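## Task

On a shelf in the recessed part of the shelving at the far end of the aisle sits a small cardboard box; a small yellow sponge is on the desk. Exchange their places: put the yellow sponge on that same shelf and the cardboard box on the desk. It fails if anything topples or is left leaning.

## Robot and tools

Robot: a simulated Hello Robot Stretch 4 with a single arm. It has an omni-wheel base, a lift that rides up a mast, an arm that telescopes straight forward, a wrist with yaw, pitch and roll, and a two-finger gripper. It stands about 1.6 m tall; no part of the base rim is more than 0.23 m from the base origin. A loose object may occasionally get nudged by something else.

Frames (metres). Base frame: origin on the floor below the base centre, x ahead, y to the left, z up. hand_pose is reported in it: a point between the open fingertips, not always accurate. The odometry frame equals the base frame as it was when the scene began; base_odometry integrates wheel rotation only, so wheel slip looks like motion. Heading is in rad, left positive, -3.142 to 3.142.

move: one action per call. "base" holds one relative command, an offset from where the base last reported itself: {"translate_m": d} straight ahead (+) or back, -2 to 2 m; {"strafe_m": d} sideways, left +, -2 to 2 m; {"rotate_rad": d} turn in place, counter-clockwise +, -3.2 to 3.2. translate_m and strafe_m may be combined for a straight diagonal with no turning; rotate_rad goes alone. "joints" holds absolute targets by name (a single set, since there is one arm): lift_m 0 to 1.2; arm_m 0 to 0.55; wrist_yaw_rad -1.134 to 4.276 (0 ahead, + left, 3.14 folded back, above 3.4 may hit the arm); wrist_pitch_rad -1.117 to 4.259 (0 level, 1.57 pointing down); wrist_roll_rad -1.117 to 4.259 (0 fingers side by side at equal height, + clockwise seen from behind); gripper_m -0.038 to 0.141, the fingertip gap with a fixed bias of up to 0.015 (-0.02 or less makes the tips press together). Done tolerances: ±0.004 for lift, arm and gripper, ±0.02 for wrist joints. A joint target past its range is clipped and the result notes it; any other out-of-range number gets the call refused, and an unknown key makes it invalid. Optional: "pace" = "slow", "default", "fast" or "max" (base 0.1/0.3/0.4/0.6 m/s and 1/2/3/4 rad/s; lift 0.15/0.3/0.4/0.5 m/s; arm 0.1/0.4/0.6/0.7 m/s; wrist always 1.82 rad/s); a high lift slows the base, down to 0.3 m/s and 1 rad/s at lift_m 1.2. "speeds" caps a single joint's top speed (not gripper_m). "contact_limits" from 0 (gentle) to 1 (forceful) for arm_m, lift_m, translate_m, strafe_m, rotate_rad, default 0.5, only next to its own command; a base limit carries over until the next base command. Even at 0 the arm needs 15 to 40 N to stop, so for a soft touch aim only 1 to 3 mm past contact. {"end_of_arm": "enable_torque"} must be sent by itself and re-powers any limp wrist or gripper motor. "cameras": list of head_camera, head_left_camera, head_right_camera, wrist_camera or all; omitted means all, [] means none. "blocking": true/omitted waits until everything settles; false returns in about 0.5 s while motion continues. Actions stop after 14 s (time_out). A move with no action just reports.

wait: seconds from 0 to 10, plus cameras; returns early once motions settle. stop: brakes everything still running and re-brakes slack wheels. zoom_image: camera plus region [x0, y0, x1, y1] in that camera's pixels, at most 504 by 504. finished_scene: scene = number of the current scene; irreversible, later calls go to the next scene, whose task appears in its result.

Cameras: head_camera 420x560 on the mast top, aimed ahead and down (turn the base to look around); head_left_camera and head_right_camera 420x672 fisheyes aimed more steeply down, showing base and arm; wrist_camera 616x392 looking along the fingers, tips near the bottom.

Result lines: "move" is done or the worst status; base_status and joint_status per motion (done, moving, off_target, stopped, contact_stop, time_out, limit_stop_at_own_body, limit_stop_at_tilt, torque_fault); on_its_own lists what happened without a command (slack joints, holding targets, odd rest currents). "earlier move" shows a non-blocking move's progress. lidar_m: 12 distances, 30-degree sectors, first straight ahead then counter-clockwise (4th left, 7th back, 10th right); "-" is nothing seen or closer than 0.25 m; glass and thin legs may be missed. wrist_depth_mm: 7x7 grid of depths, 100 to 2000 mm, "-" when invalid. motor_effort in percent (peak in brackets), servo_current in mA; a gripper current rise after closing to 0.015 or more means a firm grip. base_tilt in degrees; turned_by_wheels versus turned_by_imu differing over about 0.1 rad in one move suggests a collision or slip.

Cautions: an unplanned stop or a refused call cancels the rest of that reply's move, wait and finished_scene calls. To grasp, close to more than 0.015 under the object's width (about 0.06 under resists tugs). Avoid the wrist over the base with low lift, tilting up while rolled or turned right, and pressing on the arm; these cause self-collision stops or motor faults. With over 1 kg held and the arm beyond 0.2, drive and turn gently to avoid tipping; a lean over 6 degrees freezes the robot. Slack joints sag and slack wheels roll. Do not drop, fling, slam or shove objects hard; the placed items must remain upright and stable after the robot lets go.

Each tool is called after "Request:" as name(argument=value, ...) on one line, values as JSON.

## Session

Request:
move()

Scene clock: 0.00 s.
base_odometry: x=+0.000 y=+0.000 heading=+0.000
turned_by_wheels: +0.000
turned_by_imu: +0.000
base_tilt: forward=-0.1 right=-0.9
lidar_m: 1.18 1.97 0.85 0.95 1.65 2.75 1.49 1.35 2.05 1.17 1.01 1.01
base_status: not commanded
joint_positions: lift_m=+0.273 arm_m=+0.001 wrist_yaw_rad=+3.144 wrist_pitch_rad=+0.002 wrist_roll_rad=+0.000 gripper_m=+0.056
joint_status: not commanded
measured_speeds: all 0
motor_effort: lift_m=+20 arm_m=+0 wheel_0=-2 wheel_1=+0 wheel_2=+1
servo_current: wrist_yaw_rad=26 wrist_pitch_rad=33 wrist_roll_rad=52 gripper_m=33
hand_pose: x=-0.1168 y=+0.0868 z=+0.4511 quat_wxyz=(-0.001, -0.001, +0.000, +1.000) (m; base frame)
wrist_depth_mm: - 138 - - - - - / - 134 - - - - - / 114 137 218 - - - - / 135 157 - - - - - / 1576 - - - - - - / 1576 1661 213 1808 1921 - - / 1078 180 1078 179 183 1366 1308
pictures: head_camera, head_left_camera, head_right_camera, wrist_camera

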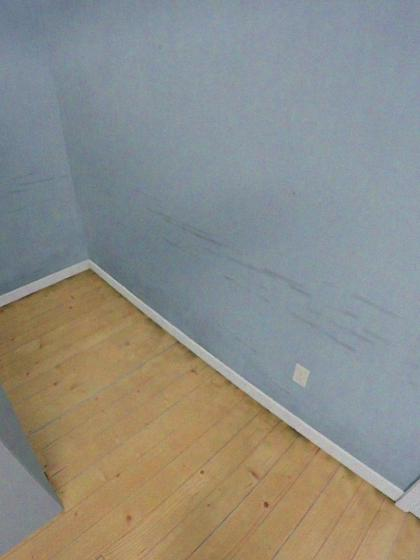

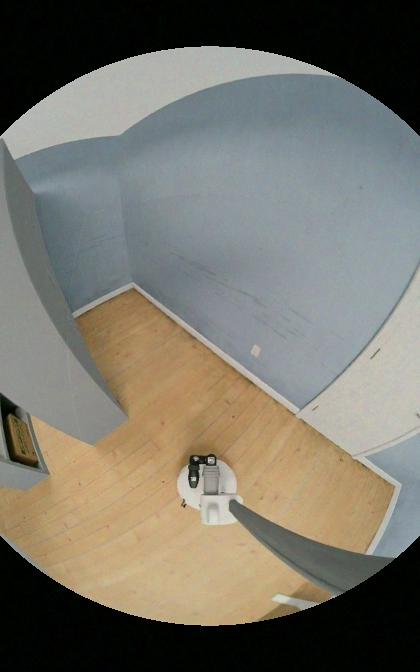

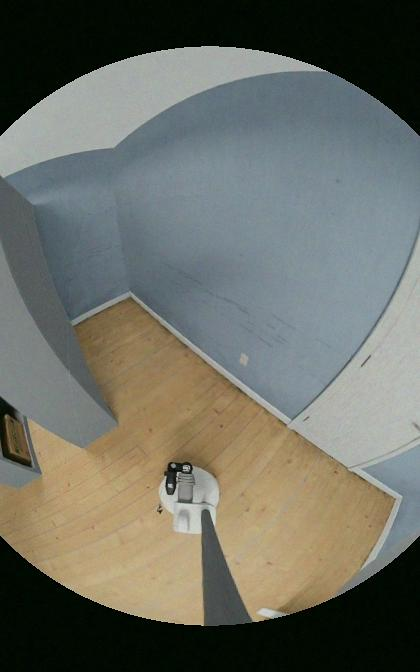

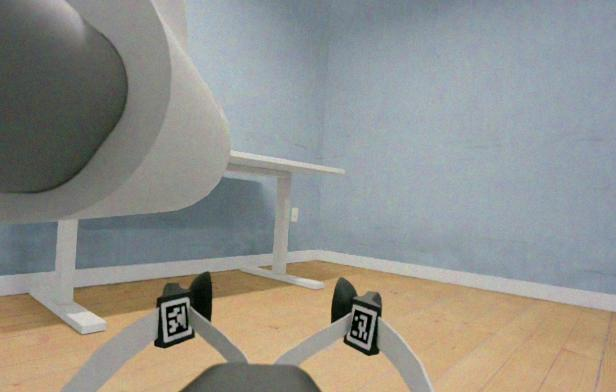

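Request:
move(base={"rotate_rad": 1.0}, cameras=["head_camera", "head_left_camera"])

Scene clock: 1.93 s.
move: done
base_odometry: x=+0.000 y=+0.000 heading=+0.999
turned_by_wheels: +0.999
turned_by_imu: +0.977
base_tilt: forward=-0.1 right=-0.9
lidar_m: 0.85 0.95 1.51 2.75 1.56 1.35 2.05 1.21 1.01 1.01 1.12 1.80
base_status: done
joint_positions: lift_m=+0.273 arm_m=+0.001 wrist_yaw_rad=+3.144 wrist_pitch_rad=+0.002 wrist_roll_rad=+0.000 gripper_m=+0.056
joint_status: not commanded
measured_speeds: all 0
motor_effort: lift_m=+20(20) arm_m=+4(4) wheel_0=-2(10) wheel_1=-4(12) wheel_2=-1(12)
servo_current: wrist_yaw_rad=26(65) wrist_pitch_rad=46(59) wrist_roll_rad=46(52) gripper_m=26(52)
hand_pose: x=-0.1168 y=+0.0868 z=+0.4511 quat_wxyz=(-0.001, -0.001, +0.000, +1.000) (m; base frame)
wrist_depth_mm: - 137 - - - - - / - 135 - - - - - / 114 138 229 - - - - / 135 158 - - - - - / - - - - - - - / 1397 1537 213 1808 1921 - 1863 / 1098 180 1078 179 183 1281 1308
pictures: head_camera, head_left_camera

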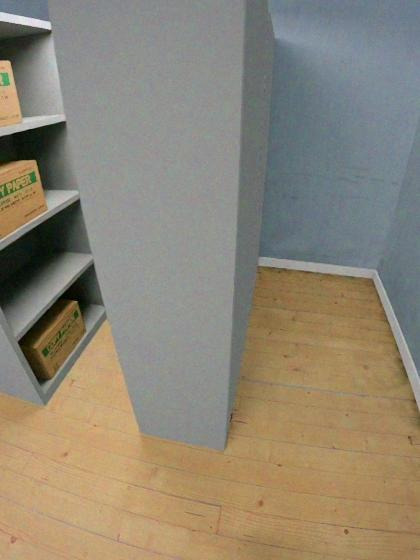

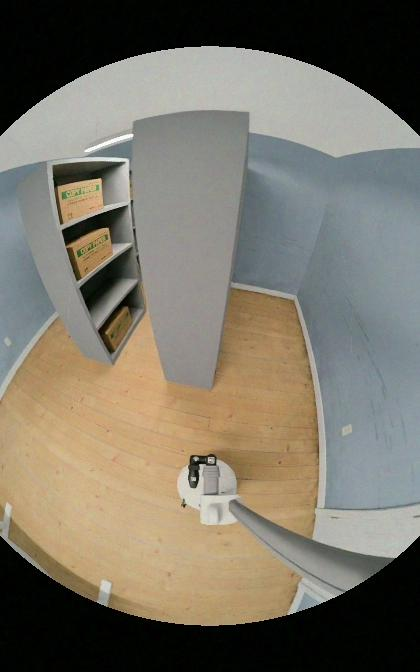

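Request:
move(base={"rotate_rad": -0.139}, cameras=[])

Request:
move(base={"strafe_m": 0.84, "translate_m": 0.2}, cameras=["head_camera", "head_left_camera"])

Scene clock: 3.53 s.
move: done
base_odometry: x=+0.000 y=+0.000 heading=+0.861
turned_by_wheels: -0.139
turned_by_imu: -0.135
base_tilt: forward=-0.1 right=-0.9
lidar_m: 0.86 0.89 1.46 2.74 1.74 1.36 2.06 1.37 1.00 1.00 1.07 1.50
base_status: done
joint_positions: lift_m=+0.273 arm_m=+0.001 wrist_yaw_rad=+3.144 wrist_pitch_rad=+0.002 wrist_roll_rad=+0.000 gripper_m=+0.056
joint_status: not commanded
measured_speeds: all 0
motor_effort: lift_m=+19(20) arm_m=+4(4) wheel_0=+3(6) wheel_1=+2(9) wheel_2=+0(9)
servo_current: wrist_yaw_rad=52(59) wrist_pitch_rad=39(52) wrist_roll_rad=46(59) gripper_m=39(52)
hand_pose: x=-0.1168 y=+0.0868 z=+0.4511 quat_wxyz=(-0.001, -0.001, +0.000, +1.000) (m; base frame)
wrist_depth_mm: - 138 - - - - - / - 134 - - - - - / 114 137 228 - - - - / 135 158 - - - - - / - - - - - - - / 1464 1661 214 1808 1756 - - / 1098 181 1078 179 183 1366 1308
pictures: none
No camera images: "cameras" was empty.

Scene clock: 7.83 s.
move: done
base_odometry: x=-0.507 y=+0.699 heading=+0.861
turned_by_wheels: +0.000
turned_by_imu: +0.001
base_tilt: forward=-0.1 right=-0.9
lidar_m: 1.13 0.76 1.02 1.90 2.01 1.45 1.42 2.35 1.88 1.85 0.93 0.73
base_status: done
joint_positions: lift_m=+0.273 arm_m=+0.001 wrist_yaw_rad=+3.144 wrist_pitch_rad=+0.002 wrist_roll_rad=+0.000 gripper_m=+0.056
joint_status: not commanded
measured_speeds: all 0
motor_effort: lift_m=+19(20) arm_m=+3(4) wheel_0=+0(12) wheel_1=+1(14) wheel_2=-3(9)
servo_current: wrist_yaw_rad=85(85) wrist_pitch_rad=46(65) wrist_roll_rad=52(59) gripper_m=33(65)
hand_pose: x=-0.1168 y=+0.0868 z=+0.4511 quat_wxyz=(-0.001, -0.001, +0.000, +1.000) (m; base frame)
wrist_depth_mm: - 137 - - - - - / - 135 - - - - - / 114 138 219 - - - - / 135 158 - - - - - / - - - - - - - / 1576 1661 213 1808 1921 - - / 1078 180 1078 179 183 1366 1308
pictures: head_camera, head_left_camera

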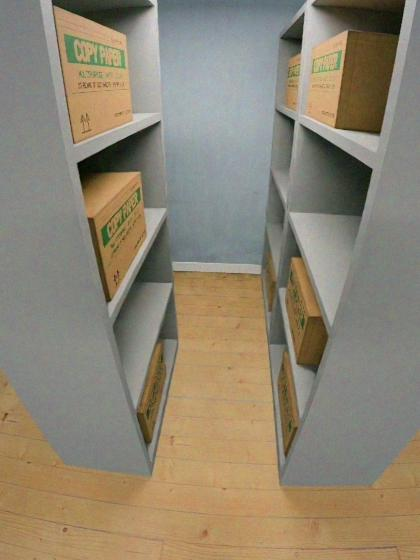

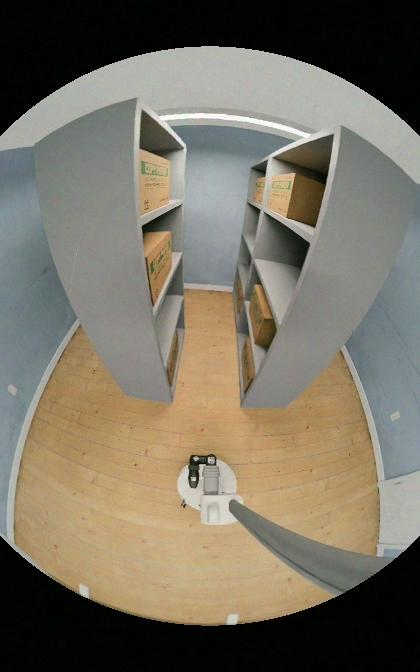

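Request:
move(base={"rotate_rad": 0.022}, cameras=[])

Request:
move(base={"translate_m": 0.6, "strafe_m": -0.02}, contact_limits={"translate_m": 0.2}, cameras=["head_camera"])

Scene clock: 10.03 s.
move: done
base_odometry: x=-0.507 y=+0.699 heading=+0.882
turned_by_wheels: +0.022
turned_by_imu: +0.022
base_tilt: forward=-0.1 right=-0.9
lidar_m: 1.05 0.76 1.06 1.92 2.03 1.46 1.42 2.35 1.87 1.84 0.90 0.73
base_status: done
joint_positions: lift_m=+0.273 arm_m=+0.001 wrist_yaw_rad=+3.144 wrist_pitch_rad=+0.002 wrist_roll_rad=+0.000 gripper_m=+0.056
joint_status: not commanded
measured_speeds: all 0
motor_effort: lift_m=+19(20) arm_m=+3(4) wheel_0=-2(5) wheel_1=-2(9) wheel_2=+0(7)
servo_current: wrist_yaw_rad=59(65) wrist_pitch_rad=33(59) wrist_roll_rad=46(52) gripper_m=46(46)
hand_pose: x=-0.1168 y=+0.0868 z=+0.4511 quat_wxyz=(-0.001, -0.001, +0.000, +1.000) (m; base frame)
wrist_depth_mm: - 138 - - - - - / - 135 - - - - - / 114 138 219 - - - - / 135 158 - - - - - / - - - - - - - / 1576 1661 214 1808 1921 - - / 1078 180 1098 179 183 1281 1308
pictures: none
No camera images: "cameras" was empty.

Scene clock: 13.53 s.
move: done
base_odometry: x=-0.110 y=+1.150 heading=+0.883
turned_by_wheels: +0.000
turned_by_imu: +0.000
base_tilt: forward=-0.1 right=-0.9
lidar_m: 1.01 0.43 0.32 0.47 1.99 2.08 2.05 2.46 1.91 0.30 0.31 0.45
base_status: done
joint_positions: lift_m=+0.273 arm_m=+0.001 wrist_yaw_rad=+3.144 wrist_pitch_rad=+0.002 wrist_roll_rad=+0.000 gripper_m=+0.056
joint_status: not commanded
measured_speeds: all 0
motor_effort: lift_m=+19(20) arm_m=+4(4) wheel_0=+3(10) wheel_1=+3(13) wheel_2=+0(14)
servo_current: wrist_yaw_rad=20(72) wrist_pitch_rad=33(59) wrist_roll_rad=52(59) gripper_m=33(52)
contact_limits: translate_m 0.2
hand_pose: x=-0.1168 y=+0.0868 z=+0.4511 quat_wxyz=(-0.001, -0.001, +0.000, +1.000) (m; base frame)
wrist_depth_mm: - 138 - - - - - / - 135 - - - - - / 114 138 219 - - - - / 135 158 - - - - - / - - - - - - - / 1576 1661 214 1808 1921 - - / 1098 180 1078 179 182 1366 1308
pictures: head_camera

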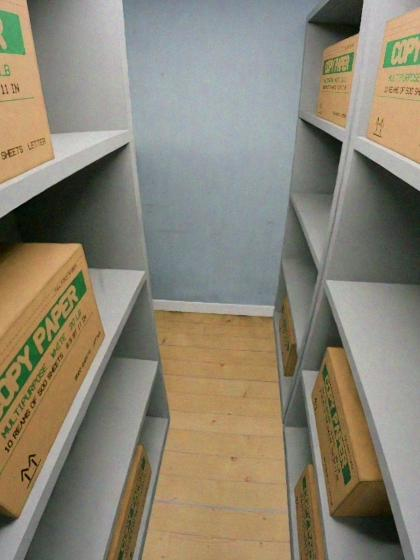

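Request:
move(base={"translate_m": 0.5}, contact_limits={"translate_m": 0.2}, cameras=["head_camera", "head_left_camera"])

Scene clock: 16.83 s.
move: done
base_odometry: x=+0.207 y=+1.536 heading=+0.883
turned_by_wheels: +0.001
turned_by_imu: +0.000
base_tilt: forward=-0.1 right=-0.9
lidar_m: 1.45 0.38 0.28 0.27 0.29 0.43 3.34 0.42 0.33 0.31 0.34 0.49
base_status: done
joint_positions: lift_m=+0.273 arm_m=+0.001 wrist_yaw_rad=+3.144 wrist_pitch_rad=+0.002 wrist_roll_rad=+0.000 gripper_m=+0.056
joint_status: not commanded
measured_speeds: all 0
motor_effort: lift_m=+20(20) arm_m=+3(4) wheel_0=+2(9) wheel_1=+3(15) wheel_2=+1(14)
servo_current: wrist_yaw_rad=52(65) wrist_pitch_rad=26(59) wrist_roll_rad=46(59) gripper_m=39(59)
contact_limits: translate_m 0.2
hand_pose: x=-0.1168 y=+0.0868 z=+0.4511 quat_wxyz=(-0.001, -0.001, +0.000, +1.000) (m; base frame)
wrist_depth_mm: - 137 - - - - - / - 135 - - - - - / 114 138 219 - - - - / 135 158 - - - 402 290 / - - - - - - - / 1576 1661 213 1756 1921 - - / 1078 181 1078 180 183 - -
pictures: head_camera, head_left_camera

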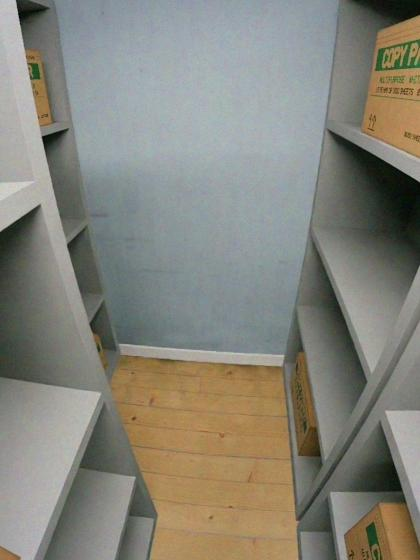

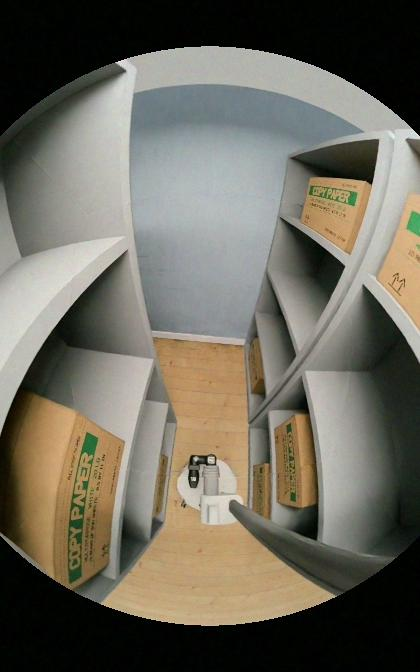

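Request:
move(base={"rotate_rad": -0.03}, cameras=[])

Request:
move(base={"translate_m": 0.4, "strafe_m": -0.02}, contact_limits={"translate_m": 0.2}, cameras=["head_camera", "head_left_camera", "head_right_camera"])

Scene clock: 17.73 s.
move: done
base_odometry: x=+0.207 y=+1.536 heading=+0.854
turned_by_wheels: -0.030
turned_by_imu: -0.029
base_tilt: forward=-0.1 right=-0.9
lidar_m: 1.45 0.39 0.29 0.27 0.29 0.44 3.35 0.44 0.33 0.32 0.34 0.47
base_status: done
joint_positions: lift_m=+0.273 arm_m=+0.001 wrist_yaw_rad=+3.144 wrist_pitch_rad=+0.002 wrist_roll_rad=+0.000 gripper_m=+0.056
joint_status: not commanded
measured_speeds: all 0
motor_effort: lift_m=+20(20) arm_m=+4(4) wheel_0=+1(6) wheel_1=+3(11) wheel_2=+1(7)
servo_current: wrist_yaw_rad=46(52) wrist_pitch_rad=39(59) wrist_roll_rad=39(59) gripper_m=39(46)
hand_pose: x=-0.1168 y=+0.0868 z=+0.4511 quat_wxyz=(-0.001, -0.001, +0.000, +1.000) (m; base frame)
wrist_depth_mm: - 137 - - - - - / - 135 - - - - - / 114 138 220 - - - - / 135 158 - - - 407 271 / - - - - - - - / 1618 1661 214 1756 504 - - / 1078 180 1098 179 176 - -
pictures: none
No camera images: "cameras" was empty.

Scene clock: 20.57 s.
move: done
base_odometry: x=+0.485 y=+1.825 heading=+0.854
turned_by_wheels: +0.001
turned_by_imu: +0.000
base_tilt: forward=-0.1 right=-0.9
lidar_m: 1.04 1.04 0.29 0.27 0.29 0.43 3.78 0.45 0.33 0.31 0.34 0.47
base_status: done
joint_positions: lift_m=+0.273 arm_m=+0.001 wrist_yaw_rad=+3.144 wrist_pitch_rad=+0.002 wrist_roll_rad=+0.000 gripper_m=+0.056
joint_status: not commanded
measured_speeds: all 0
motor_effort: lift_m=+20(20) arm_m=+4(4) wheel_0=+3(9) wheel_1=+3(11) wheel_2=+1(15)
servo_current: wrist_yaw_rad=72(72) wrist_pitch_rad=46(65) wrist_roll_rad=46(59) gripper_m=46(59)
contact_limits: translate_m 0.2
hand_pose: x=-0.1168 y=+0.0868 z=+0.4511 quat_wxyz=(-0.001, -0.001, +0.000, +1.000) (m; base frame)
wrist_depth_mm: - 137 - - - - - / - 135 - - - - 891 / 114 138 220 - - - 891 / 135 158 - - - 392 291 / - - - - - - 878 / - 1661 214 1808 207 525 591 / - 180 1078 179 176 436 413
pictures: head_camera, head_left_camera, head_right_camera

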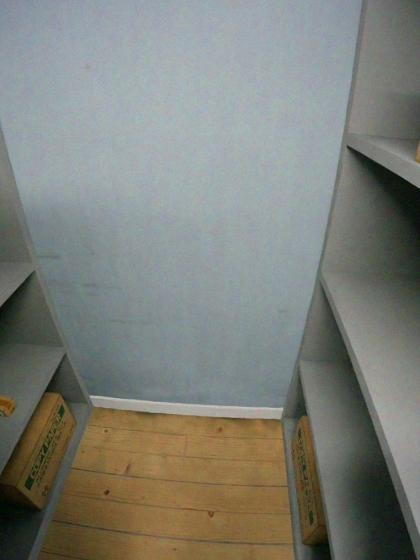

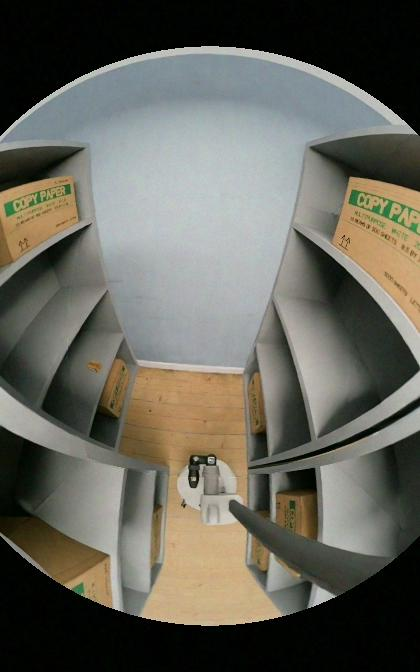

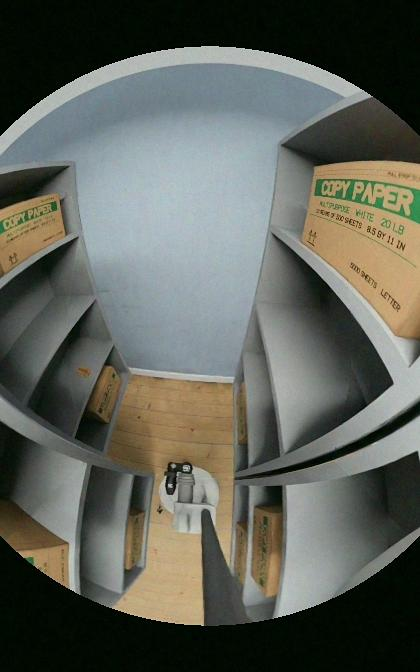

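Request:
move(base={"translate_m": 0.6, "strafe_m": -0.03}, contact_limits={"translate_m": 0.2}, cameras=[])

Request:
move(base={"rotate_rad": 1.571})

Scene clock: 24.43 s.
move: done
base_odometry: x=+0.902 y=+2.257 heading=+0.855
turned_by_wheels: +0.001
turned_by_imu: +0.000
base_tilt: forward=-0.1 right=-0.9
lidar_m: 0.45 0.49 0.69 0.75 0.66 0.57 1.12 0.43 0.32 0.30 0.32 0.46
base_status: done
joint_positions: lift_m=+0.273 arm_m=+0.001 wrist_yaw_rad=+3.144 wrist_pitch_rad=+0.002 wrist_roll_rad=+0.000 gripper_m=+0.056
joint_status: not commanded
measured_speeds: all 0
motor_effort: lift_m=+20(20) arm_m=+4(4) wheel_0=+3(10) wheel_1=+3(10) wheel_2=+1(15)
servo_current: wrist_yaw_rad=33(78) wrist_pitch_rad=26(59) wrist_roll_rad=52(59) gripper_m=46(59)
contact_limits: translate_m 0.2
hand_pose: x=-0.1168 y=+0.0868 z=+0.4511 quat_wxyz=(-0.001, -0.001, +0.000, +1.000) (m; base frame)
wrist_depth_mm: - 137 - - 1308 - - / - 135 - - 1308 - - / 114 137 219 - - - - / 135 151 - - 1430 - - / - - - - - - - / - - 214 1756 - - - / - 167 1078 179 160 - -
pictures: none
No camera images: "cameras" was empty.

Scene clock: 26.50 s.
move: done
base_odometry: x=+0.901 y=+2.258 heading=+2.425
turned_by_wheels: +1.571
turned_by_imu: +1.535
base_tilt: forward=-0.1 right=-0.9
lidar_m: 0.74 0.67 0.57 1.17 0.44 0.31 0.30 0.32 0.46 0.46 0.49 0.66
base_status: done
joint_positions: lift_m=+0.273 arm_m=+0.001 wrist_yaw_rad=+3.144 wrist_pitch_rad=+0.002 wrist_roll_rad=+0.000 gripper_m=+0.056
joint_status: not commanded
measured_speeds: all 0
motor_effort: lift_m=+19(20) arm_m=-1(4) wheel_0=-1(9) wheel_1=-3(12) wheel_2=-1(11)
servo_current: wrist_yaw_rad=46(65) wrist_pitch_rad=33(59) wrist_roll_rad=52(59) gripper_m=39(46)
hand_pose: x=-0.1168 y=+0.0868 z=+0.4511 quat_wxyz=(-0.001, -0.001, +0.000, +1.000) (m; base frame)
wrist_depth_mm: - 137 - - - - 477 / - 135 - - - - 473 / 113 138 208 - - - 466 / 135 153 248 - - - 439 / - - - - - - 455 / - - 193 - - - 449 / - 133 - - 159 - 449
pictures: head_camera, head_left_camera, head_right_camera, wrist_camera

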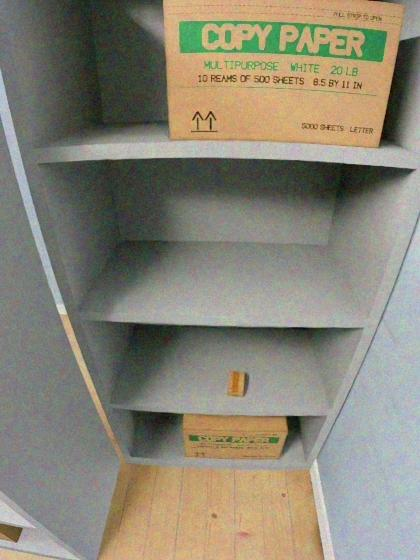

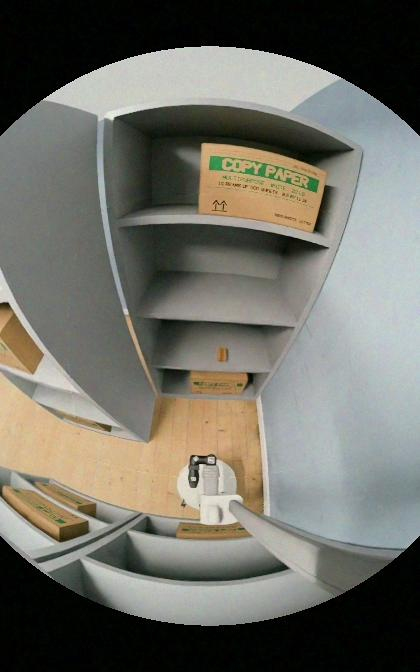

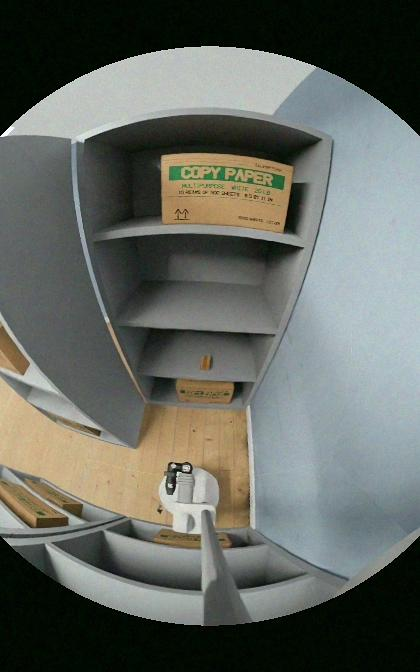

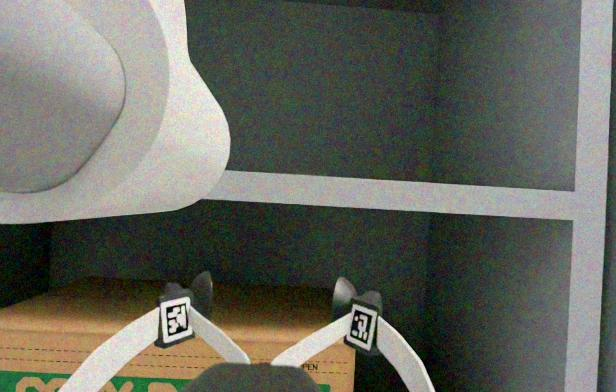

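Request:
zoom_image(camera="head_camera", region=[180, 330, 300, 420])

Request:
move(joints={"wrist_yaw_rad": 0, "wrist_pitch_rad": 0.346, "lift_m": 0.53, "gripper_m": 0.135}, cameras=["head_camera", "wrist_camera"])

Scaled by 4.200 from the camera's 420x560 image, which has a finer 600x800 frame.

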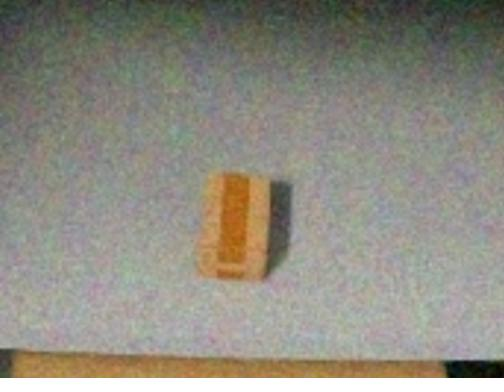

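Scene clock: 29.07 s.
move: done
base_odometry: x=+0.901 y=+2.258 heading=+2.425
turned_by_wheels: +0.000
turned_by_imu: +0.001
base_tilt: forward=-0.1 right=-0.9
lidar_m: 0.74 0.68 0.57 1.16 0.43 0.32 0.30 0.33 0.46 0.46 0.49 0.68
base_status: not commanded
joint_positions: lift_m=+0.530 arm_m=+0.001 wrist_yaw_rad=+0.001 wrist_pitch_rad=+0.344 wrist_roll_rad=+0.000 gripper_m=+0.135
joint_status: all done
measured_speeds: all 0
motor_effort: lift_m=+23(26) arm_m=-4(4) wheel_0=-1(2) wheel_1=-3(3) wheel_2=-1(1)
servo_current: wrist_yaw_rad=46(130) wrist_pitch_rad=39(104) wrist_roll_rad=39(59) gripper_m=20(85)
hand_pose: x=+0.4434 y=-0.0870 z=+0.6105 quat_wxyz=(+0.985, +0.000, +0.171, +0.001) (m; base frame)
wrist_depth_mm: 854 - - - - - - / 866 - - - - - - / - - - - - - 517 / - - - - - - 512 / - 1025 778 798 1008 - 525 / - 190 634 647 223 - 525 / 788 640 627 154 654 - 521
pictures: head_camera, wrist_camera

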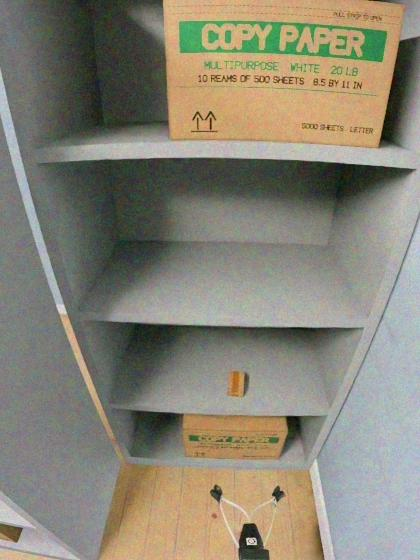

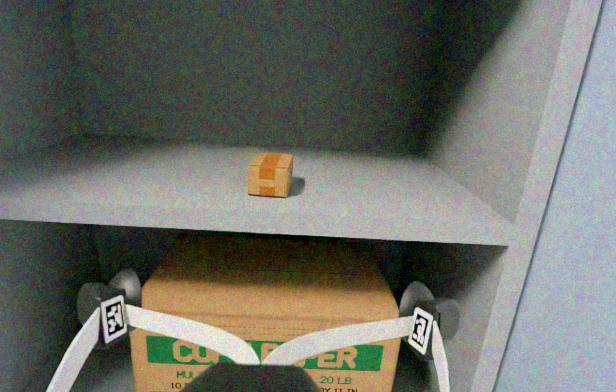

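Request:
move(base={"strafe_m": 0.015}, joints={"arm_m": 0.33, "lift_m": 0.51}, contact_limits={"arm_m": 0.15}, cameras=["wrist_camera"])

Scene clock: 31.47 s.
move: done
base_odometry: x=+0.892 y=+2.246 heading=+2.425
turned_by_wheels: +0.000
turned_by_imu: +0.001
base_tilt: forward=-0.1 right=-0.9
lidar_m: 0.75 0.65 0.54 1.16 0.44 0.32 0.30 0.33 0.46 0.47 0.49 0.70
base_status: done
joint_positions: lift_m=+0.510 arm_m=+0.330 wrist_yaw_rad=+0.001 wrist_pitch_rad=+0.344 wrist_roll_rad=+0.000 gripper_m=+0.135
joint_status: all done
measured_speeds: all 0
motor_effort: lift_m=+14(22) arm_m=+5(7) wheel_0=-1(9) wheel_1=+2(10) wheel_2=+0(5)
servo_current: wrist_yaw_rad=39(72) wrist_pitch_rad=26(59) wrist_roll_rad=39(59) gripper_m=46(59)
contact_limits: arm_m 0.15
hand_pose: x=+0.7723 y=-0.0871 z=+0.5912 quat_wxyz=(+0.985, +0.000, +0.171, +0.000) (m; base frame)
wrist_depth_mm: - - - - - - - / - - - - - - - / - - - - - - - / 442 442 - - - - - / 351 364 351 300 402 413 427 / 274 190 281 278 225 322 329 / 228 233 225 160 243 260 263
pictures: wrist_camera

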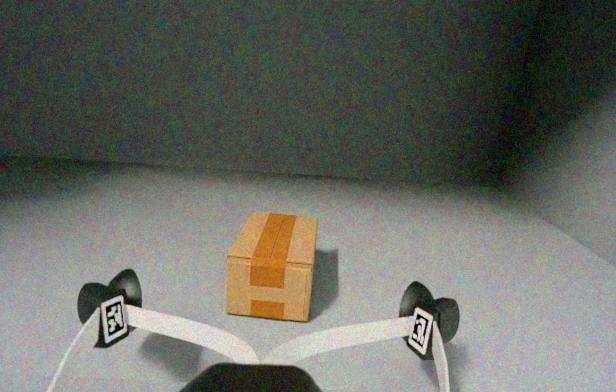

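Request:
move(joints={"arm_m": 0.437}, contact_limits={"arm_m": 0.1}, speeds={"arm_m": 0.2}, cameras=["wrist_camera"])

Request:
move(joints={"lift_m": 0.491}, contact_limits={"lift_m": 0.1}, pace="slow", cameras=["wrist_camera"])

Scene clock: 33.23 s.
move: done
base_odometry: x=+0.892 y=+2.246 heading=+2.425
turned_by_wheels: +0.000
turned_by_imu: +0.000
base_tilt: forward=-0.1 right=-0.9
lidar_m: 0.74 0.65 0.56 1.17 0.43 0.32 0.31 0.33 0.46 0.47 0.49 0.71
base_status: not commanded
joint_positions: lift_m=+0.510 arm_m=+0.437 wrist_yaw_rad=+0.001 wrist_pitch_rad=+0.344 wrist_roll_rad=+0.000 gripper_m=+0.135
joint_status: all done
measured_speeds: all 0
motor_effort: lift_m=+14(15) arm_m=+5(8) wheel_0=-1(1) wheel_1=+2(2) wheel_2=+0(0)
servo_current: wrist_yaw_rad=33(72) wrist_pitch_rad=33(59) wrist_roll_rad=46(59) gripper_m=39(52)
contact_limits: arm_m 0.1
hand_pose: x=+0.8793 y=-0.0872 z=+0.5912 quat_wxyz=(+0.985, +0.000, +0.171, +0.000) (m; base frame)
wrist_depth_mm: - - - - - - - / - - - - - - 500 / - - - - - - 521 / 439 455 - - - - 535 / 349 364 375 394 404 415 430 / 274 190 224 219 225 320 325 / 227 232 172 160 243 259 263
pictures: wrist_camera

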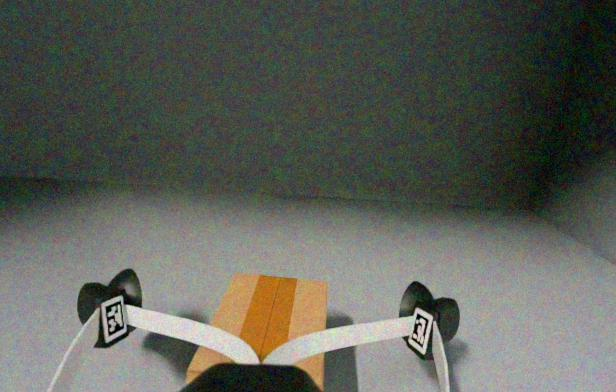

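Scene clock: 34.13 s.
move: done
base_odometry: x=+0.892 y=+2.246 heading=+2.425
turned_by_wheels: +0.000
turned_by_imu: +0.000
base_tilt: forward=-0.2 right=-0.9
lidar_m: 0.75 0.66 0.56 1.17 0.44 0.32 0.31 0.33 0.46 0.46 0.49 0.70
base_status: not commanded
joint_positions: lift_m=+0.491 arm_m=+0.437 wrist_yaw_rad=+0.001 wrist_pitch_rad=+0.344 wrist_roll_rad=+0.000 gripper_m=+0.135
joint_status: all done
measured_speeds: all 0
motor_effort: lift_m=+13(15) arm_m=+5(6) wheel_0=-1(1) wheel_1=+2(2) wheel_2=+0(0)
servo_current: wrist_yaw_rad=52(72) wrist_pitch_rad=46(59) wrist_roll_rad=52(52) gripper_m=33(39)
contact_limits: arm_m 0.1; lift_m 0.1
hand_pose: x=+0.8793 y=-0.0872 z=+0.5723 quat_wxyz=(+0.985, +0.000, +0.171, +0.000) (m; base frame)
wrist_depth_mm: - - - - - - 492 / - - - - - - 500 / - - - - - - 525 / 433 452 442 - - - 459 / 343 351 362 377 384 397 407 / 263 190 195 198 223 298 303 / 211 221 162 162 225 239 250
pictures: wrist_camera

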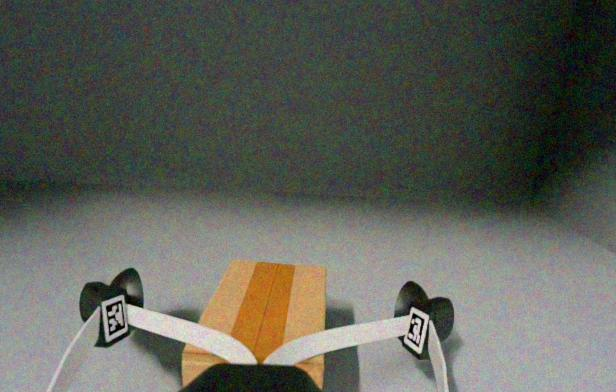

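Request:
move(joints={"lift_m": 0.496}, pace="slow", cameras=[])

Request:
move(joints={"gripper_m": 0.02}, cameras=["wrist_camera"])

Request:
move(joints={"lift_m": 0.57}, pace="slow", cameras=["wrist_camera"])

Scene clock: 35.03 s.
move: done
base_odometry: x=+0.892 y=+2.246 heading=+2.425
turned_by_wheels: +0.000
turned_by_imu: +0.000
base_tilt: forward=-0.2 right=-0.9
lidar_m: 0.75 0.65 0.55 1.16 0.43 0.31 0.30 0.33 0.45 0.46 0.49 0.69
base_status: not commanded
joint_positions: lift_m=+0.496 arm_m=+0.437 wrist_yaw_rad=+0.001 wrist_pitch_rad=+0.344 wrist_roll_rad=+0.000 gripper_m=+0.135
joint_status: all done
measured_speeds: all 0
motor_effort: lift_m=+22(23) arm_m=+5(5) wheel_0=-1(1) wheel_1=+2(2) wheel_2=+0(0)
servo_current: wrist_yaw_rad=46(59) wrist_pitch_rad=46(52) wrist_roll_rad=52(59) gripper_m=52(52)
contact_limits: arm_m 0.1
hand_pose: x=+0.8793 y=-0.0872 z=+0.5765 quat_wxyz=(+0.985, +0.000, +0.171, +0.000) (m; base frame)
wrist_depth_mm: - - - - - - 488 / - - - - - - 500 / - - - - - - 525 / 430 439 459 - - - 462 / 338 347 357 368 379 389 402 / 262 190 195 205 227 296 300 / 214 221 163 163 224 238 249
pictures: none
No camera images: "cameras" was empty.

Scene clock: 37.10 s.
move: done
base_odometry: x=+0.892 y=+2.246 heading=+2.425
turned_by_wheels: +0.000
turned_by_imu: +0.000
base_tilt: forward=-0.1 right=-0.9
lidar_m: 0.75 0.65 0.56 1.16 0.44 0.31 0.29 0.33 0.46 0.47 0.50 0.69
base_status: not commanded
joint_positions: lift_m=+0.496 arm_m=+0.437 wrist_yaw_rad=+0.001 wrist_pitch_rad=+0.344 wrist_roll_rad=+0.000 gripper_m=+0.021
joint_status: all done
measured_speeds: all 0
motor_effort: lift_m=+23(23) arm_m=+5(5) wheel_0=-1(1) wheel_1=+2(2) wheel_2=+0(0)
servo_current: wrist_yaw_rad=39(78) wrist_pitch_rad=52(59) wrist_roll_rad=46(59) gripper_m=78(143)
contact_limits: arm_m 0.1
hand_pose: x=+0.8793 y=-0.0872 z=+0.5765 quat_wxyz=(+0.985, +0.000, +0.171, +0.000) (m; base frame)
wrist_depth_mm: - - - - - - 484 / - - - - - - 504 / - - - - - - 512 / 424 433 442 459 - - 530 / 329 338 349 357 370 379 394 / 262 263 189 190 272 291 294 / 211 204 154 162 212 236 237
pictures: wrist_camera

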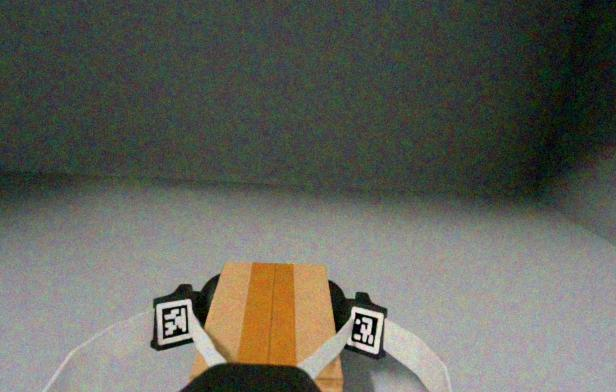

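Scene clock: 38.60 s.
move: done
base_odometry: x=+0.892 y=+2.246 heading=+2.425
turned_by_wheels: +0.000
turned_by_imu: +0.000
base_tilt: forward=-0.1 right=-0.9
lidar_m: 0.76 0.64 0.54 1.15 0.44 0.32 0.30 0.34 0.47 0.46 0.50 0.69
base_status: not commanded
joint_positions: lift_m=+0.570 arm_m=+0.437 wrist_yaw_rad=+0.001 wrist_pitch_rad=+0.345 wrist_roll_rad=+0.000 gripper_m=+0.021
joint_status: all done
measured_speeds: all 0
motor_effort: lift_m=+23(26) arm_m=+5(5) wheel_0=-1(1) wheel_1=+2(2) wheel_2=+0(0)
servo_current: wrist_yaw_rad=65(85) wrist_pitch_rad=26(52) wrist_roll_rad=46(59) gripper_m=85(85)
contact_limits: arm_m 0.1
hand_pose: x=+0.8793 y=-0.0872 z=+0.6503 quat_wxyz=(+0.985, +0.000, +0.172, +0.000) (m; base frame)
wrist_depth_mm: - - - - - - 480 / - - - - - - 504 / - - - - - - 508 / - - - - - - 530 / 449 455 445 - - - - / 370 377 189 190 407 415 424 / 304 293 161 163 188 347 340
pictures: wrist_camera

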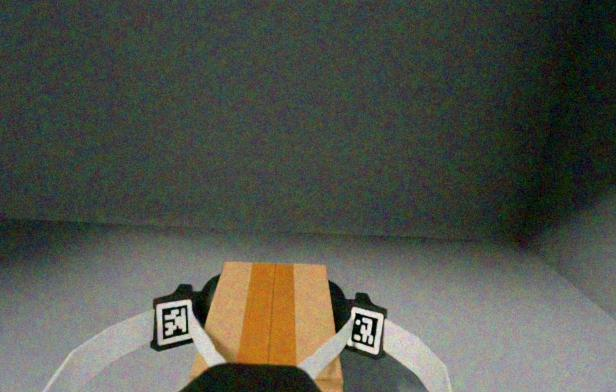

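Held. Retract, fold, turn toward the exit.

Request:
move(joints={"arm_m": 0.0}, cameras=[])

Request:
move(joints={"wrist_yaw_rad": 3.1, "wrist_pitch_rad": 0.05}, speeds={"wrist_yaw_rad": 1.4}, cameras=["wrist_camera"])

Request:
move(base={"rotate_rad": 1.571}, cameras=["head_camera", "head_left_camera"])

Scene clock: 41.27 s.
move: done
base_odometry: x=+0.892 y=+2.246 heading=+2.425
turned_by_wheels: +0.000
turned_by_imu: +0.001
base_tilt: forward=-0.1 right=-0.9
lidar_m: 0.74 0.65 0.56 1.16 0.45 0.32 0.31 0.33 0.46 0.47 0.49 0.69
base_status: not commanded
joint_positions: lift_m=+0.570 arm_m=+0.001 wrist_yaw_rad=+0.001 wrist_pitch_rad=+0.345 wrist_roll_rad=+0.000 gripper_m=+0.021
joint_status: all done
measured_speeds: all 0
motor_effort: lift_m=+23(24) arm_m=-5(7) wheel_0=-1(1) wheel_1=+2(2) wheel_2=+0(0)
servo_current: wrist_yaw_rad=52(65) wrist_pitch_rad=39(59) wrist_roll_rad=46(59) gripper_m=78(91)
hand_pose: x=+0.4433 y=-0.0872 z=+0.6503 quat_wxyz=(+0.985, +0.000, +0.172, +0.000) (m; base frame)
wrist_depth_mm: 842 - - - - - - / - - - - - - - / - - - - - - 512 / - - - - - - 512 / - - 798 854 - - 525 / - 185 189 190 191 - 521 / - 176 161 163 182 - 539
pictures: none
No camera images: "cameras" was empty.

Scene clock: 44.07 s.
move: done
base_odometry: x=+0.892 y=+2.246 heading=+2.425
turned_by_wheels: +0.000
turned_by_imu: +0.001
base_tilt: forward=-0.1 right=-0.9
lidar_m: 0.75 0.67 0.56 1.16 0.44 0.32 0.30 0.33 0.44 0.47 0.50 0.72
base_status: not commanded
joint_positions: lift_m=+0.570 arm_m=+0.001 wrist_yaw_rad=+3.099 wrist_pitch_rad=+0.059 wrist_roll_rad=+0.000 gripper_m=+0.021
joint_status: all done
measured_speeds: all 0
motor_effort: lift_m=+23(24) arm_m=-4(5) wheel_0=-1(1) wheel_1=+2(2) wheel_2=+0(0)
servo_current: wrist_yaw_rad=59(111) wrist_pitch_rad=52(143) wrist_roll_rad=46(59) gripper_m=78(85)
hand_pose: x=-0.1120 y=+0.0997 z=+0.7307 quat_wxyz=(+0.021, -0.030, +0.001, +0.999) (m; base frame)
wrist_depth_mm: 115 133 424 418 424 430 439 / 111 148 283 - 559 517 442 / 132 164 241 - - 512 442 / 133 202 - - - 504 445 / - - - - - 496 449 / - 179 189 190 189 496 452 / - 146 150 163 171 484 455
pictures: wrist_camera

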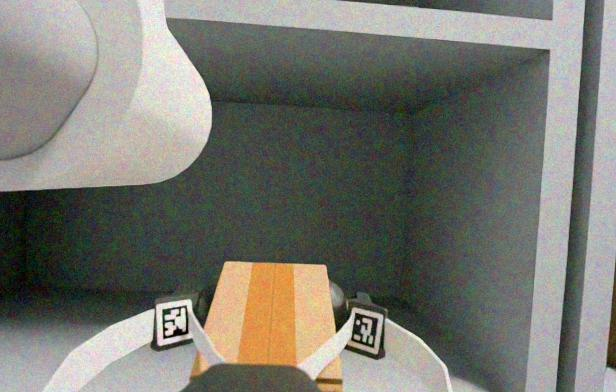

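Scene clock: 46.13 s.
move: done
base_odometry: x=+0.892 y=+2.246 heading=-2.287
turned_by_wheels: +1.570
turned_by_imu: +1.535
base_tilt: forward=-0.1 right=-0.9
lidar_m: 1.16 0.46 0.31 0.30 0.32 0.45 0.47 0.49 0.70 0.74 0.67 0.56
base_status: done
joint_positions: lift_m=+0.570 arm_m=+0.001 wrist_yaw_rad=+3.099 wrist_pitch_rad=+0.059 wrist_roll_rad=+0.000 gripper_m=+0.021
joint_status: not commanded
measured_speeds: all 0
motor_effort: lift_m=+22(24) arm_m=-4(5) wheel_0=-2(9) wheel_1=-4(13) wheel_2=-2(12)
servo_current: wrist_yaw_rad=52(65) wrist_pitch_rad=72(72) wrist_roll_rad=52(59) gripper_m=72(91)
hand_pose: x=-0.1120 y=+0.0997 z=+0.7309 quat_wxyz=(+0.021, -0.030, +0.001, +0.999) (m; base frame)
wrist_depth_mm: 118 133 569 - - 415 379 / 124 146 242 - - 535 517 / 132 169 - - - - - / 554 564 - - - - - / 559 574 - - - - - / 564 569 189 191 187 - - / 564 146 150 163 182 - -
pictures: head_camera, head_left_camera

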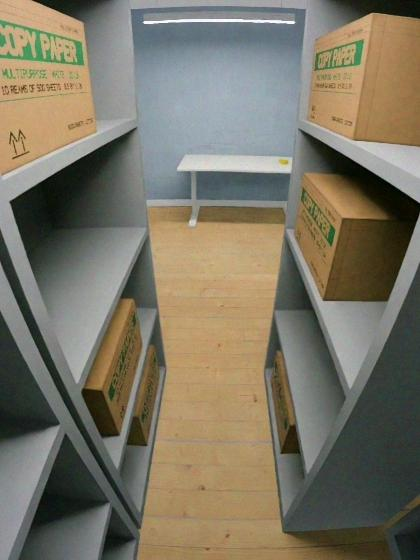

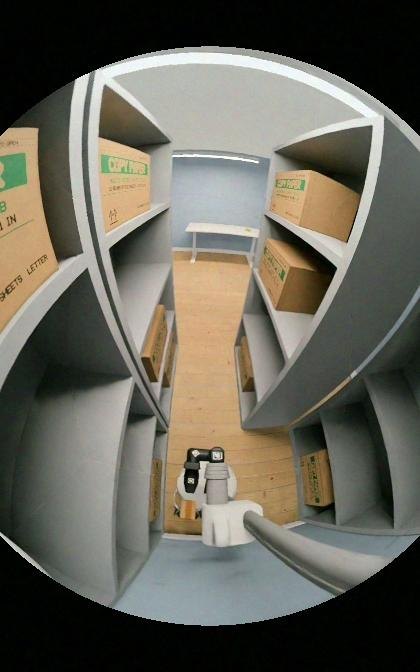

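Request:
move(base={"rotate_rad": -0.028}, cameras=[])

Request:
move(base={"translate_m": 0.9}, contact_limits={"translate_m": 0.2}, cameras=["head_camera"])

Scene clock: 47.20 s.
move: done
base_odometry: x=+0.892 y=+2.246 heading=-2.315
turned_by_wheels: -0.028
turned_by_imu: -0.027
base_tilt: forward=-0.1 right=-0.9
lidar_m: 1.01 0.48 0.32 0.30 0.31 0.45 0.47 0.48 0.64 0.75 0.69 0.55
base_status: done
joint_positions: lift_m=+0.570 arm_m=+0.001 wrist_yaw_rad=+3.099 wrist_pitch_rad=+0.059 wrist_roll_rad=+0.000 gripper_m=+0.021
joint_status: not commanded
measured_speeds: all 0
motor_effort: lift_m=+23(23) arm_m=-5(5) wheel_0=+1(3) wheel_1=+2(6) wheel_2=+1(6)
servo_current: wrist_yaw_rad=52(65) wrist_pitch_rad=59(65) wrist_roll_rad=46(52) gripper_m=72(78)
hand_pose: x=-0.1120 y=+0.0997 z=+0.7309 quat_wxyz=(+0.021, -0.030, +0.001, +0.999) (m; base frame)
wrist_depth_mm: 118 134 569 - - 415 377 / 124 146 - - - 530 521 / 132 169 - - - - - / 549 564 - - - - - / 559 569 - - - - - / 559 569 189 190 187 - - / 559 163 150 162 181 - -
pictures: none
No camera images: "cameras" was empty.

Scene clock: 51.70 s.
move: done
base_odometry: x=+0.282 y=+1.584 heading=-2.314
turned_by_wheels: +0.001
turned_by_imu: -0.001
base_tilt: forward=-0.1 right=-0.9
lidar_m: 2.60 0.51 0.36 0.32 0.33 0.47 1.24 0.40 0.28 0.26 0.27 0.37
base_status: done
joint_positions: lift_m=+0.570 arm_m=+0.001 wrist_yaw_rad=+3.099 wrist_pitch_rad=+0.059 wrist_roll_rad=+0.000 gripper_m=+0.021
joint_status: not commanded
measured_speeds: all 0
motor_effort: lift_m=+22(23) arm_m=-4(5) wheel_0=+3(9) wheel_1=+3(11) wheel_2=+1(13)
servo_current: wrist_yaw_rad=39(72) wrist_pitch_rad=52(72) wrist_roll_rad=52(59) gripper_m=72(91)
contact_limits: translate_m 0.2
hand_pose: x=-0.1120 y=+0.0997 z=+0.7309 quat_wxyz=(+0.021, -0.030, +0.001, +0.999) (m; base frame)
wrist_depth_mm: 118 133 - - - - - / 124 146 - - - - - / 132 170 - - - - - / 134 204 - - - - 336 / - - - - - 399 332 / - 179 189 190 188 394 330 / 128 163 154 162 171 389 327
pictures: head_camera

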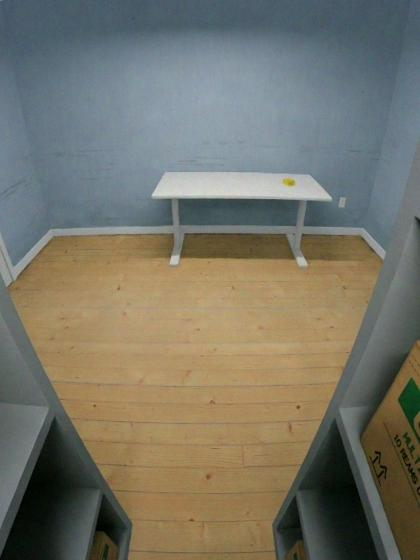

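Request:
move(base={"rotate_rad": 0.025}, cameras=[])

Request:
move(base={"translate_m": 0.5, "strafe_m": 0.03}, contact_limits={"translate_m": 0.2}, cameras=[])

Request:
move(base={"translate_m": 0.8}, contact_limits={"translate_m": 0.2}, cameras=["head_camera"])

Scene clock: 52.50 s.
move: done
base_odometry: x=+0.282 y=+1.584 heading=-2.290
turned_by_wheels: +0.025
turned_by_imu: +0.024
base_tilt: forward=-0.1 right=-0.9
lidar_m: 2.60 0.49 0.34 0.32 0.35 0.48 1.35 0.40 0.28 0.25 0.28 0.38
base_status: done
joint_positions: lift_m=+0.570 arm_m=+0.001 wrist_yaw_rad=+3.099 wrist_pitch_rad=+0.059 wrist_roll_rad=+0.000 gripper_m=+0.021
joint_status: not commanded
measured_speeds: all 0
motor_effort: lift_m=+22(23) arm_m=-4(5) wheel_0=-2(2) wheel_1=-2(4) wheel_2=-2(5)
servo_current: wrist_yaw_rad=46(72) wrist_pitch_rad=39(65) wrist_roll_rad=52(52) gripper_m=72(78)
hand_pose: x=-0.1120 y=+0.0997 z=+0.7309 quat_wxyz=(+0.021, -0.030, +0.001, +0.999) (m; base frame)
wrist_depth_mm: 118 133 - - - - - / 124 146 - - - - - / 132 169 - - - - - / 133 204 - - - - 343 / - - - - - - 338 / - 179 189 190 189 - 338 / 129 171 154 163 171 384 332
pictures: none
No camera images: "cameras" was empty.

Scene clock: 55.67 s.
move: done
base_odometry: x=-0.024 y=+1.188 heading=-2.290
turned_by_wheels: +0.000
turned_by_imu: +0.000
base_tilt: forward=-0.2 right=-0.9
lidar_m: 2.09 2.67 1.96 0.30 0.33 0.46 1.23 0.42 0.30 0.28 1.95 2.18
base_status: done
joint_positions: lift_m=+0.570 arm_m=+0.001 wrist_yaw_rad=+3.099 wrist_pitch_rad=+0.059 wrist_roll_rad=+0.000 gripper_m=+0.021
joint_status: not commanded
measured_speeds: all 0
motor_effort: lift_m=+23(23) arm_m=-4(5) wheel_0=+1(8) wheel_1=+3(12) wheel_2=-1(14)
servo_current: wrist_yaw_rad=52(65) wrist_pitch_rad=72(78) wrist_roll_rad=46(59) gripper_m=72(85)
contact_limits: translate_m 0.2
hand_pose: x=-0.1120 y=+0.0997 z=+0.7309 quat_wxyz=(+0.021, -0.030, +0.001, +0.999) (m; base frame)
wrist_depth_mm: 118 133 - - - - - / 124 146 - - - - - / 132 169 - - - - - / 133 204 - - 627 455 466 / - - - 1008 668 459 469 / - 181 189 190 521 462 469 / - 960 161 162 171 466 473
pictures: none
No camera images: "cameras" was empty.

Scene clock: 59.83 s.
move: done
base_odometry: x=-0.551 y=+0.586 heading=-2.289
turned_by_wheels: +0.000
turned_by_imu: -0.001
base_tilt: forward=-0.1 right=-0.9
lidar_m: 1.28 1.35 1.96 1.89 1.97 0.86 1.20 0.85 1.94 1.87 1.94 1.35
base_status: done
joint_positions: lift_m=+0.570 arm_m=+0.001 wrist_yaw_rad=+3.099 wrist_pitch_rad=+0.059 wrist_roll_rad=+0.000 gripper_m=+0.021
joint_status: not commanded
measured_speeds: all 0
motor_effort: lift_m=+22(23) arm_m=-5(5) wheel_0=+1(9) wheel_1=+2(10) wheel_2=+0(13)
servo_current: wrist_yaw_rad=46(72) wrist_pitch_rad=59(78) wrist_roll_rad=46(59) gripper_m=65(85)
contact_limits: translate_m 0.2
hand_pose: x=-0.1120 y=+0.0997 z=+0.7309 quat_wxyz=(+0.021, -0.030, +0.001, +0.999) (m; base frame)
wrist_depth_mm: 118 133 - - - - - / 124 146 - - - - - / 133 169 - - - - - / 133 249 - 1863 - - - / - - - 1537 - - - / - 179 189 190 187 - - / - 176 161 162 172 - 1756
pictures: head_camera

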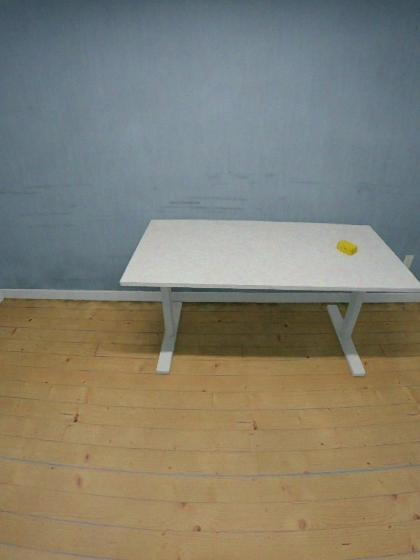

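Request:
move(joints={"lift_m": 0.85, "wrist_yaw_rad": 0, "wrist_pitch_rad": 0.346}, base={"translate_m": 0.5, "strafe_m": -0.3}, speeds={"wrist_yaw_rad": 1.4}, cameras=["head_camera", "wrist_camera"])

Request:
move(joints={"arm_m": 0.22}, base={"translate_m": 0.34}, contact_limits={"translate_m": 0.2, "arm_m": 0.1}, cameras=["head_camera", "wrist_camera"])

Scene clock: 63.77 s.
move: done
base_odometry: x=-1.106 y=+0.407 heading=-2.290
turned_by_wheels: +0.000
turned_by_imu: +0.000
base_tilt: forward=-0.1 right=-0.9
lidar_m: 0.79 0.83 2.25 2.18 2.29 1.45 1.28 1.34 1.63 1.56 1.62 0.83
base_status: done
joint_positions: lift_m=+0.850 arm_m=+0.001 wrist_yaw_rad=+0.001 wrist_pitch_rad=+0.345 wrist_roll_rad=+0.000 gripper_m=+0.021
joint_status: all done
measured_speeds: all 0
motor_effort: lift_m=+23(27) arm_m=-4(5) wheel_0=+0(12) wheel_1=-4(10) wheel_2=+1(13)
servo_current: wrist_yaw_rad=65(111) wrist_pitch_rad=39(104) wrist_roll_rad=46(59) gripper_m=85(85)
hand_pose: x=+0.4434 y=-0.0870 z=+0.9303 quat_wxyz=(+0.985, +0.000, +0.172, +0.001) (m; base frame)
wrist_depth_mm: - - - - - - - / - - - - - - - / - - - - - - - / - - - - - - - / - - - - - - - / - 179 190 190 187 - - / 1229 1255 161 163 182 1537 1499
pictures: head_camera, wrist_camera

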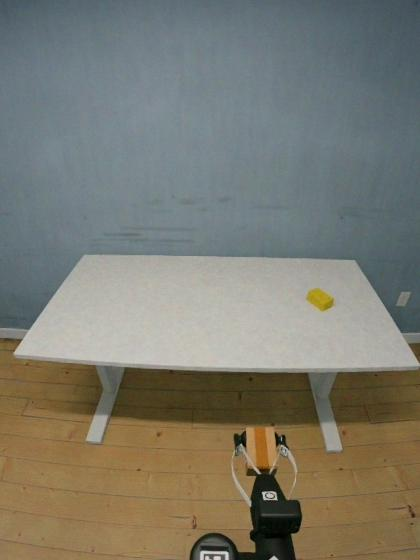

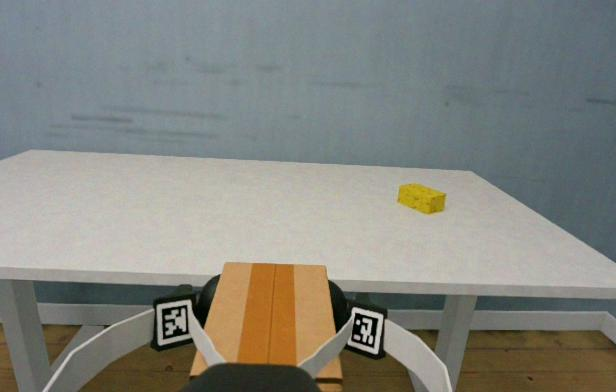

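Scene clock: 66.40 s.
move: done
base_odometry: x=-1.330 y=+0.151 heading=-2.289
turned_by_wheels: +0.000
turned_by_imu: +0.000
base_tilt: forward=-0.1 right=-0.9
lidar_m: 0.46 0.49 0.69 2.13 2.26 1.75 1.63 1.68 1.63 1.54 0.65 0.49
base_status: done
joint_positions: lift_m=+0.850 arm_m=+0.220 wrist_yaw_rad=+0.001 wrist_pitch_rad=+0.345 wrist_roll_rad=+0.000 gripper_m=+0.021
joint_status: all done
measured_speeds: all 0
motor_effort: lift_m=+23(24) arm_m=+5(7) wheel_0=+2(10) wheel_1=+2(13) wheel_2=+1(17)
servo_current: wrist_yaw_rad=46(65) wrist_pitch_rad=52(52) wrist_roll_rad=46(59) gripper_m=72(85)
contact_limits: arm_m 0.1; translate_m 0.2
hand_pose: x=+0.6623 y=-0.0872 z=+0.9303 quat_wxyz=(+0.985, +0.000, +0.172, +0.000) (m; base frame)
wrist_depth_mm: - - - - - - - / - - - - - - - / - - - - - - - / - - - - - - - / - - - - - - - / - 179 189 191 187 - 466 / - 146 150 162 171 - 445
pictures: head_camera, wrist_camera

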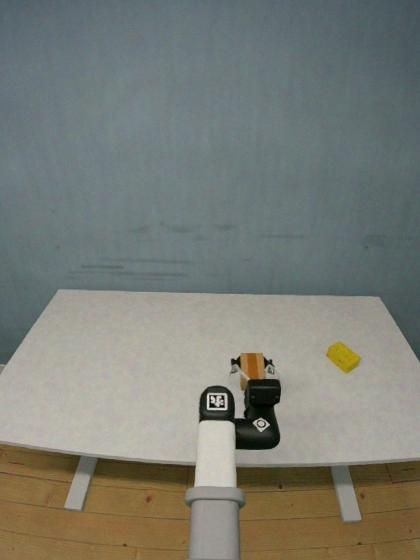

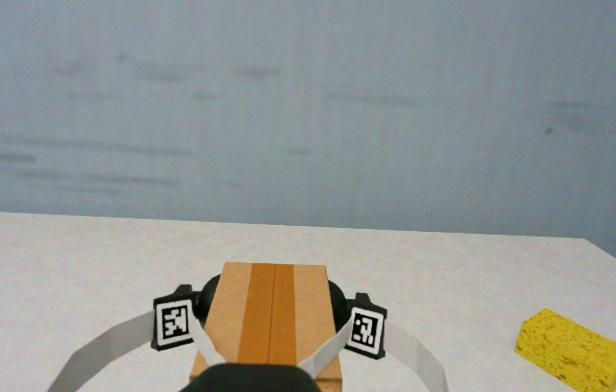

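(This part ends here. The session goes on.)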